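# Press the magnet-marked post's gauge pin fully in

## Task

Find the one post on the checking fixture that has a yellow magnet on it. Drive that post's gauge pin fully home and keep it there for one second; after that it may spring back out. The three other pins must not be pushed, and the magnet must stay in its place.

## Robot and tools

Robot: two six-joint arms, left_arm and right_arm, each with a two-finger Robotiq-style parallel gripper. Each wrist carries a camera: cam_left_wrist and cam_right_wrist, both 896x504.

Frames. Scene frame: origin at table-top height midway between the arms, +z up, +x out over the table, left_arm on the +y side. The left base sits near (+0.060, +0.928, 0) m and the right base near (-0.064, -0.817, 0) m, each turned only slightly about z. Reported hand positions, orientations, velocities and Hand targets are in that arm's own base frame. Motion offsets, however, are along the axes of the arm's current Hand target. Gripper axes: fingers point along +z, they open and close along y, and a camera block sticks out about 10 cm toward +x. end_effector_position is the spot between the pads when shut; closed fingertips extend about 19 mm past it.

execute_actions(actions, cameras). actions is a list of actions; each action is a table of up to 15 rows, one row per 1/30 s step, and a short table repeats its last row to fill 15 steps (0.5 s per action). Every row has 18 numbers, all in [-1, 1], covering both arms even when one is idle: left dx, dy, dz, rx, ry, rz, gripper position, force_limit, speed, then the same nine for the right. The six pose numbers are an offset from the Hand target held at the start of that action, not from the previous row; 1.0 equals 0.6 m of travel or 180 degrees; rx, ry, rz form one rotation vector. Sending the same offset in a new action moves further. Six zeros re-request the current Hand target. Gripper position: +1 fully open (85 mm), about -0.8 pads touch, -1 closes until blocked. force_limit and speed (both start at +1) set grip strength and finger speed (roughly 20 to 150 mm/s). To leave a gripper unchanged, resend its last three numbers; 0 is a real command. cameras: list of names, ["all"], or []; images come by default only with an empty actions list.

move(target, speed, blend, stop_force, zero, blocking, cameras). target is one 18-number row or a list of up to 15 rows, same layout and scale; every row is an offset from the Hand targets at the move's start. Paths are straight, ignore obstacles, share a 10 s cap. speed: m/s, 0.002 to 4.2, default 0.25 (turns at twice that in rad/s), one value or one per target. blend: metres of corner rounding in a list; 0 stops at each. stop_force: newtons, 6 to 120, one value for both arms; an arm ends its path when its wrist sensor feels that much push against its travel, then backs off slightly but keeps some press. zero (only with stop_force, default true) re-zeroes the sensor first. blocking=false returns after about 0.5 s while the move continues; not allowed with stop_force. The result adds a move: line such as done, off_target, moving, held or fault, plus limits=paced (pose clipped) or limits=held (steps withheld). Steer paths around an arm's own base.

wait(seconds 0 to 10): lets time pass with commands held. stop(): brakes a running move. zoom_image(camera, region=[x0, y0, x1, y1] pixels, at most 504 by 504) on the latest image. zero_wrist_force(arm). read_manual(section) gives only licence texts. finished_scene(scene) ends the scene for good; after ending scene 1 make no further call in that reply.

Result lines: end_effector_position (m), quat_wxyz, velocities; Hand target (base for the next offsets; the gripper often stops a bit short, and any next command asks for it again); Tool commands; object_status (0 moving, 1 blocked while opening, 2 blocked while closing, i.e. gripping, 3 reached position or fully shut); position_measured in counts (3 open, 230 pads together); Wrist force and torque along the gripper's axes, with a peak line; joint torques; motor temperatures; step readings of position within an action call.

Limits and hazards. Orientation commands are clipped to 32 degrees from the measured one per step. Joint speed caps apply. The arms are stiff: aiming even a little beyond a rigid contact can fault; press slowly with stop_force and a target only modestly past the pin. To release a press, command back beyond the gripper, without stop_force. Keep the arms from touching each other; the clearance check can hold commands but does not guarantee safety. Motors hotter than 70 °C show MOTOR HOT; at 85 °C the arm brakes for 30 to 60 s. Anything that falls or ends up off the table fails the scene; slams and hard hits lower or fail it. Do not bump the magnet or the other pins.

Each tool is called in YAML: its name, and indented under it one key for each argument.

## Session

execute_actions:
  actions: []

Scene clock: 0.00 s.
left_arm: end_effector_position=(+0.3071, -0.4220, +0.1602) position_measured=3 object_status=3 end_effector_quat_wxyz=(+0.066, +0.956, -0.074, +0.275) | right_arm: end_effector_position=(+0.4900, -0.3027, +0.2369) position_measured=3 object_status=3 end_effector_quat_wxyz=(+0.548, -0.467, -0.511, -0.471)
Joint positions: left_arm=[-1.763 -1.739 2.857 -2.766 -1.003 1.555] | right_arm=[2.511 -2.074 -2.06 -2.212 2.389 -0.015]
Joint velocities: within noise
Joint torques (N m): no reading
Motor temperatures (°C): left_arm=[24 35 26 38 34 33] | right_arm=[28 35 35 36 33 38]
Wrist force (N): no reading
Wrist torque (N m): no reading
Wrist force, peak (N): no reading
Hand target: left_arm +0.3071, -0.4220, +0.1602; +0.066, +0.956, -0.074, +0.275 | right_arm +0.4900, -0.3027, +0.2369; +0.548, -0.467, -0.511, -0.471
Tool commands: left_gripper/position=+1.0 left_gripper/force_limit=+1.0 left_gripper/speed=+1.0 right_gripper/position=+1.0 right_gripper/force_limit=+1.0 right_gripper/speed=+1.0
camera_calibration:
cam_left_wrist: T_world_to_cam=[[-0.204299, -0.976285, 0.0716159, -0.353754], [-0.955218, 0.182823, -0.232669, 0.427195], [0.214058, -0.115943, -0.969916, 0.170568], [0, 0, 0, 1]] pos_world=[0.299281, -0.40369, 0.290166]
cam_right_wrist: T_world_to_cam=[[0.98966, 0.130322, -0.059914, -0.419077], [-0.0206188, -0.284112, -0.958569, 0.167032], [-0.141945, 0.949893, -0.278487, 0.549542], [0, 0, 0, 1]] pos_world=[0.496192, -0.419935, 0.288044]

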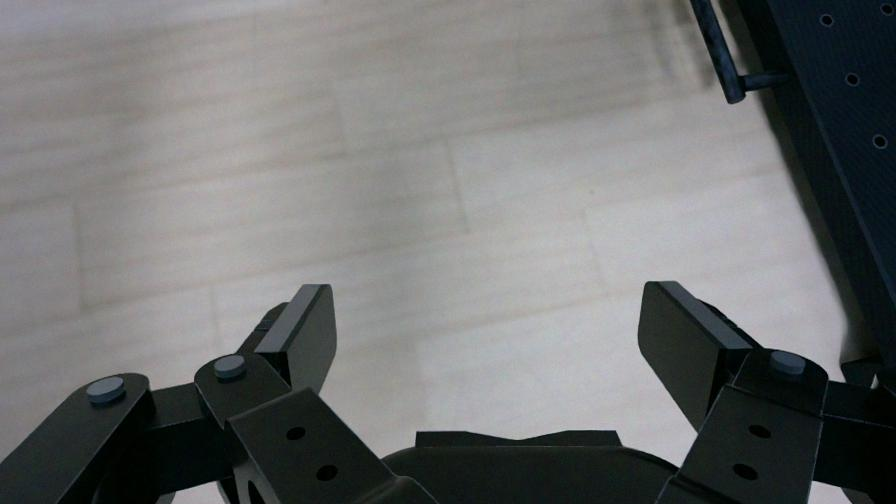

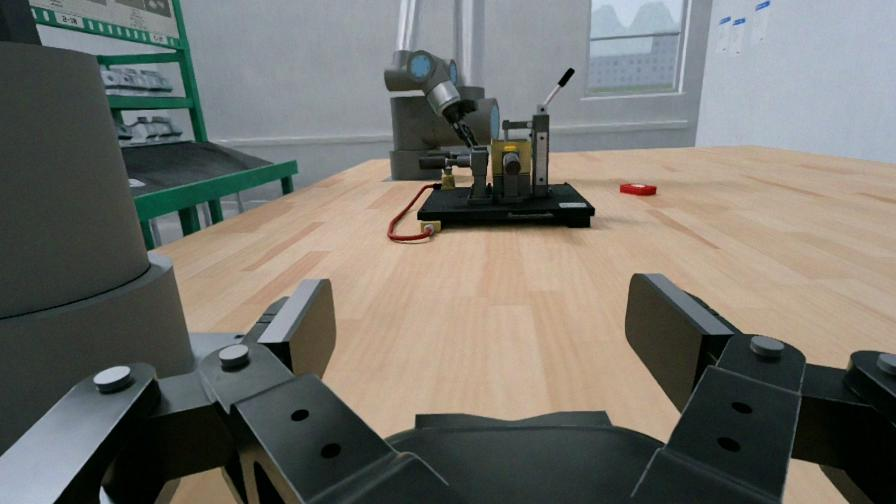

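zoom_image:
  camera: "cam_right_wrist"
  region: [400, 90, 620, 240]

Scaled by 2.291 from the camera's 896x504 image, which has a finer 1280x720 frame.

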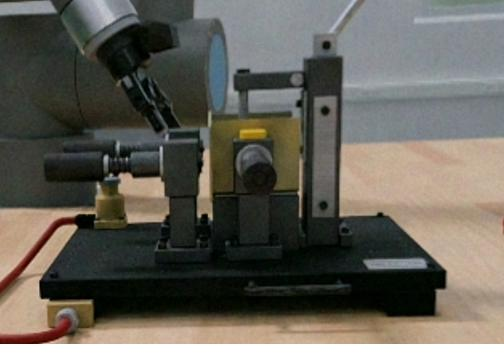

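move:
  target: [0,0,0,0,0,0,1,1,1,-0.093,0.136,0.985,-0.040,-0.235,0.004,-1,-1,0]
  speed: 0.4
  cameras: ["cam_right_wrist"]

Scene clock: 3.87 s.
left_arm: end_effector_position=(+0.3071, -0.4220, +0.1602) position_measured=3 object_status=3 end_effector_quat_wxyz=(+0.066, +0.956, -0.074, +0.275) | right_arm: end_effector_position=(+0.4979, +0.2955, +0.2040) position_measured=232 object_status=3 end_effector_quat_wxyz=(-0.300, +0.641, +0.641, +0.298)
Joint positions: left_arm=[-1.763 -1.739 2.857 -2.766 -1.003 1.555] | right_arm=[3.63 -1.843 -2.75 0.387 2.315 2.26]
Joint torques (N m): left_arm=[2.84 -10.72 -54.82 -10.44 3.64 -0.91] | right_arm=[20.15 58.42 6.91 16.06 -0.24 5.99]
Wrist force (N): left_arm=[-0.2 -0.2 -0.3] | right_arm=[-0.4 2.7 1.9]
Wrist torque (N m): left_arm=[-0.03 0.04 0.00] | right_arm=[1.02 0.22 -0.45]
Wrist force, peak (N): left_arm=[0.3 0.3 -0.4] | right_arm=[2.1 2.7 5.3]
Hand target: left_arm +0.3071, -0.4220, +0.1602; +0.066, +0.956, -0.074, +0.275 | right_arm +0.4979, +0.2955, +0.2039; -0.300, +0.641, +0.641, +0.298
Off the commanded pose: left_arm 0.000 m, 0 deg | right_arm 0.000 m, 0 deg.
move: done
camera_calibration:
cam_right_wrist: T_world_to_cam=[[0.999475, -0.0116616, -0.0302271, -0.475758], [-0.0256714, -0.854218, -0.519281, 0.387015], [-0.0197649, 0.519785, -0.854069, 0.15695], [0, 0, 0, 1]] pos_world=[0.488546, 0.243467, 0.320635]
Images, in order (width x height): cam_right_wrist 896x504.

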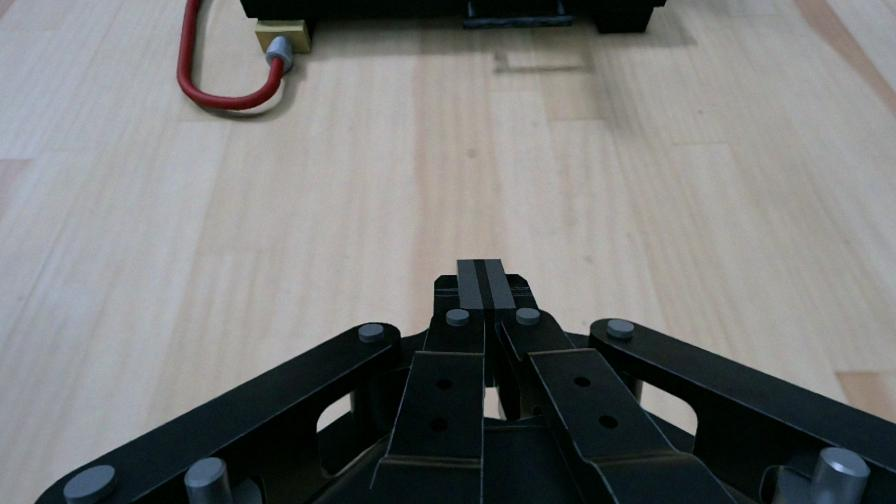

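move:
  target: [0,0,0,0,0,0,1,1,1,0.279,0.028,0.408,0,0,0,-1,-1,0]
  speed: 0.3
  cameras: ["cam_right_wrist"]

zero_wrist_force:
  arm: "right_arm"

Scene clock: 7.83 s.
left_arm: end_effector_position=(+0.3071, -0.4220, +0.1602) position_measured=3 object_status=3 end_effector_quat_wxyz=(+0.066, +0.956, -0.074, +0.275) | right_arm: end_effector_position=(+0.5141, +0.5905, +0.1747) position_measured=232 object_status=3 end_effector_quat_wxyz=(-0.300, +0.641, +0.641, +0.298)
Joint positions: left_arm=[-1.763 -1.739 2.857 -2.766 -1.003 1.555] | right_arm=[4.049 -2.035 -2.572 0.647 2.064 2.676]
Joint torques (N m): left_arm=[0.86 -13.63 -53.84 -9.87 3.05 -0.37] | right_arm=[19.64 89.45 28.97 16.23 -3.04 5.46]
Wrist force (N): left_arm=[-0.3 0.0 0.0] | right_arm=[-0.3 0.5 1.2]
Wrist torque (N m): left_arm=[0.00 0.05 0.00] | right_arm=[0.49 0.24 -0.38]
Wrist force, peak (N): left_arm=[0.4 0.1 -0.4] | right_arm=[2.2 0.9 3.6]
Hand target: left_arm +0.3071, -0.4220, +0.1602; +0.066, +0.956, -0.074, +0.275 | right_arm +0.5141, +0.5907, +0.1747; -0.300, +0.641, +0.641, +0.298
Off the commanded pose: left_arm 0.000 m, 0 deg | right_arm 0.000 m, 0 deg.
move: done
camera_calibration:
cam_right_wrist: T_world_to_cam=[[0.999474, -0.0117984, -0.0301916, -0.489332], [-0.0257698, -0.854214, -0.519283, 0.624258], [-0.0196634, 0.519788, -0.854069, -0.0211435], [0, 0, 0, 1]] pos_world=[0.504746, 0.538466, 0.291335]
Images, in order (width x height): cam_right_wrist 896x504.

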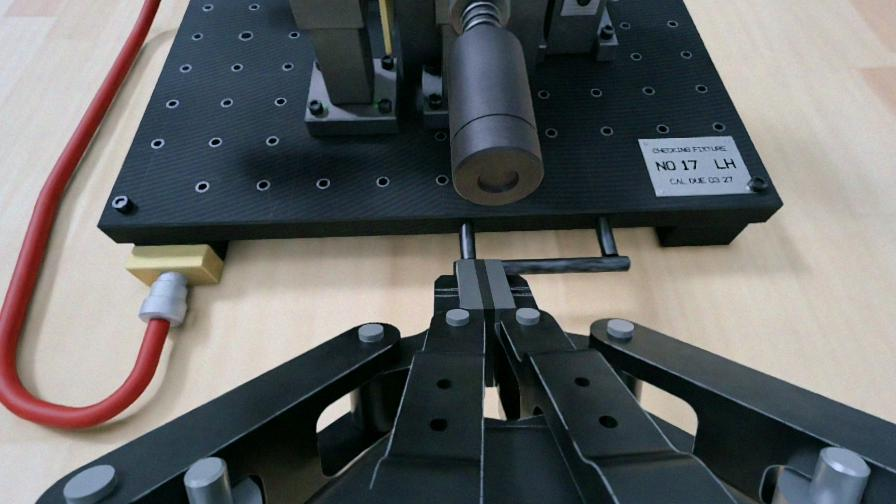

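Wrist force sensor zeroed.

move:
  target: [0,0,0,0,0,0,1,1,1,0.0194,0.0133,0.0457,0,0,0,-1,-1,0]
  speed: 0.12

move:
  target:
    - [0,0,0,0,0,0,1,1,1,0.0230,0,0.0274,0,0,0,-1,-1,0]
    - [0,0,0,0,0,0,1,1,1,0.0472,0,0.0562,0,0,0,-1,-1,0]
  speed: [0.04,0.007]
  stop_force: 45
  zero: false
  cameras: ["cam_right_wrist"]

wait:
  seconds: 1.1

Scene clock: 9.23 s.
left_arm: end_effector_position=(+0.3071, -0.4220, +0.1602) position_measured=3 object_status=3 end_effector_quat_wxyz=(+0.066, +0.956, -0.074, +0.275) | right_arm: end_effector_position=(+0.5219, +0.6190, +0.1660) position_measured=232 object_status=3 end_effector_quat_wxyz=(-0.300, +0.641, +0.641, +0.298)
Joint positions: left_arm=[-1.763 -1.739 2.857 -2.766 -1.003 1.555] | right_arm=[4.068 -2.061 -2.539 0.647 2.051 2.691]
Joint torques (N m): left_arm=[0.93 -13.65 -52.96 -9.98 3.49 -0.89] | right_arm=[28.74 115.01 32.5 8.79 -2.01 6.47]
Wrist force (N, zeroed by zero_wrist_force on right_arm): left_arm=[0.0 0.0 0.1] | right_arm=[0.3 -0.1 0.4]
Wrist torque (N m, zeroed by zero_wrist_force on right_arm): left_arm=[0.00 -0.01 0.00] | right_arm=[-0.04 -0.11 0.01]
Wrist force, peak (N, zeroed by zero_wrist_force on right_arm): left_arm=[0.2 0.0 -0.4] | right_arm=[0.7 0.2 1.2]
Hand target: left_arm +0.3071, -0.4220, +0.1602; +0.066, +0.956, -0.074, +0.275 | right_arm +0.5220, +0.6192, +0.1660; -0.300, +0.641, +0.641, +0.298
Off the commanded pose: left_arm 0.000 m, 0 deg | right_arm 0.000 m, 0 deg.
move: done

Scene clock: 12.17 s.
left_arm: end_effector_position=(+0.3071, -0.4220, +0.1602) position_measured=3 object_status=3 end_effector_quat_wxyz=(+0.066, +0.956, -0.074, +0.275) | right_arm: end_effector_position=(+0.5219, +0.6498, +0.1659) position_measured=232 object_status=3 end_effector_quat_wxyz=(-0.300, +0.641, +0.641, +0.298)
Joint positions: left_arm=[-1.763 -1.739 2.857 -2.766 -1.003 1.555] | right_arm=[4.098 -2.068 -2.512 0.638 2.031 2.715]
Joint torques (N m): left_arm=[-3.27 -11.98 -54.59 -9.56 3.04 -1] | right_arm=[6.16 123.15 43.59 14.64 8.55 -7.04]
Wrist force (N, zeroed by zero_wrist_force on right_arm): left_arm=[-0.2 -0.1 0.0] | right_arm=[-23.6 -4.3 -45.8]
Wrist torque (N m, zeroed by zero_wrist_force on right_arm): left_arm=[-0.02 0.05 0.00] | right_arm=[0.24 -0.15 -0.08]
Wrist force, peak (N, zeroed by zero_wrist_force on right_arm): left_arm=[0.5 0.1 -0.3] | right_arm=[-31.8 -5.4 -66.5]
Hand target: left_arm +0.3071, -0.4220, +0.1602; +0.066, +0.956, -0.074, +0.275 | right_arm +0.5219, +0.6498, +0.1659; -0.300, +0.641, +0.641, +0.298 (not the last commanded pose)
Off the commanded pose: left_arm 0.000 m, 0 deg | right_arm 0.013 m, 0 deg.
move: contact (right_arm); path passed 1 of 2 targets
camera_calibration:
cam_right_wrist: T_world_to_cam=[[0.999475, -0.0118004, -0.03019, -0.496693], [-0.025769, -0.854259, -0.519209, 0.670549], [-0.0196632, 0.519714, -0.854114, -0.0592725], [0, 0, 0, 1]] pos_world=[0.512546, 0.597766, 0.282535]
Images, in order (width x height): cam_right_wrist 896x504.

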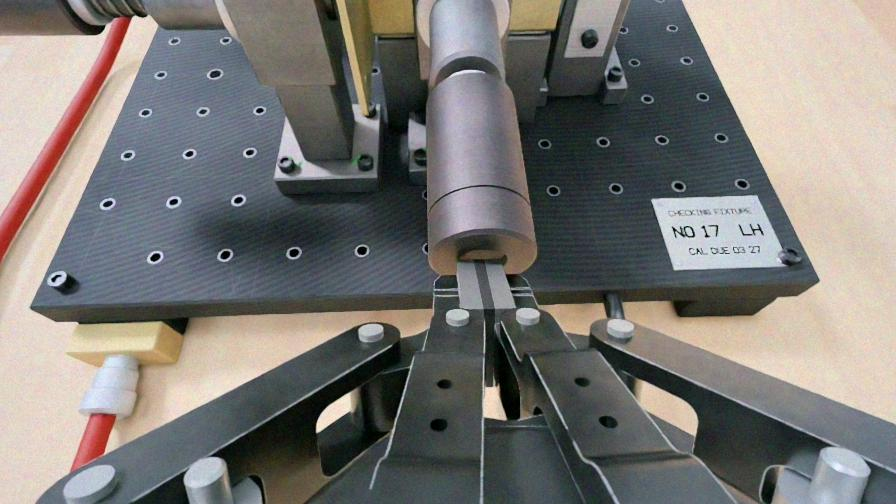

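Scene clock: 13.27 s.
left_arm: end_effector_position=(+0.3071, -0.4220, +0.1602) position_measured=3 object_status=3 end_effector_quat_wxyz=(+0.066, +0.956, -0.074, +0.275) | right_arm: end_effector_position=(+0.5219, +0.6498, +0.1659) position_measured=232 object_status=3 end_effector_quat_wxyz=(-0.300, +0.641, +0.641, +0.298)
Joint positions: left_arm=[-1.763 -1.739 2.857 -2.766 -1.003 1.555] | right_arm=[4.098 -2.068 -2.512 0.638 2.031 2.715]
Joint torques (N m): left_arm=[-3.38 -9.52 -53.61 -10.35 2.89 -1.2] | right_arm=[4.67 133.02 42.68 15.42 7.69 -7.55]
Wrist force (N, zeroed by zero_wrist_force on right_arm): left_arm=[0.0 0.0 0.0] | right_arm=[-21.6 -4.4 -43.2]
Wrist torque (N m, zeroed by zero_wrist_force on right_arm): left_arm=[0.00 0.01 0.00] | right_arm=[0.17 -0.15 -0.07]
Wrist force, peak (N, zeroed by zero_wrist_force on right_arm): left_arm=[0.2 -0.1 -0.5] | right_arm=[-23.3 -4.4 -45.3]
Hand target: left_arm +0.3071, -0.4220, +0.1602; +0.066, +0.956, -0.074, +0.275 | right_arm +0.5219, +0.6498, +0.1659; -0.300, +0.641, +0.641, +0.298 (not the last commanded pose)
Tool commands: left_gripper/position=+1.0 left_gripper/force_limit=+1.0 left_gripper/speed=+1.0 right_gripper/position=-1.0 right_gripper/force_limit=-1.0 right_gripper/speed=+0.0
Off the commanded pose: left_arm 0.000 m, 0 deg | right_arm 0.013 m, 0 deg.
wait: 1.10 s; at rest by 0.17 s

Same signature as scene 2.

move:
  target: [0,0,0,0,0,0,1,1,1,-0.038,0,-0.045,0,0,0,-1,-1,0]
  speed: 0.08

finished_scene:
  scene: 3

Scene clock: 14.27 s.
left_arm: end_effector_position=(+0.3071, -0.4220, +0.1602) position_measured=3 object_status=3 end_effector_quat_wxyz=(+0.066, +0.956, -0.074, +0.275) | right_arm: end_effector_position=(+0.5220, +0.6147, +0.1658) position_measured=232 object_status=3 end_effector_quat_wxyz=(-0.300, +0.641, +0.641, +0.298)
Joint positions: left_arm=[-1.763 -1.739 2.857 -2.766 -1.003 1.555] | right_arm=[4.063 -2.06 -2.543 0.648 2.054 2.688]
Joint torques (N m): left_arm=[-2.05 -8.58 -56.97 -9.96 3.32 -0.48] | right_arm=[-18.65 142.04 12.5 15.09 7 -7.77]
Wrist force (N, zeroed by zero_wrist_force on right_arm): left_arm=[0.0 0.0 -0.4] | right_arm=[0.1 -0.4 0.5]
Wrist torque (N m, zeroed by zero_wrist_force on right_arm): left_arm=[0.00 0.01 0.00] | right_arm=[-0.10 -0.05 0.42]
Wrist force, peak (N, zeroed by zero_wrist_force on right_arm): left_arm=[0.4 -0.1 0.0] | right_arm=[-21.6 -4.5 -43.3]
Hand target: left_arm +0.3071, -0.4220, +0.1602; +0.066, +0.956, -0.074, +0.275 | right_arm +0.5220, +0.6145, +0.1658; -0.300, +0.641, +0.641, +0.298
Off the commanded pose: left_arm 0.000 m, 0 deg | right_arm 0.000 m, 0 deg.
move: done

The scene is finished: the task was done.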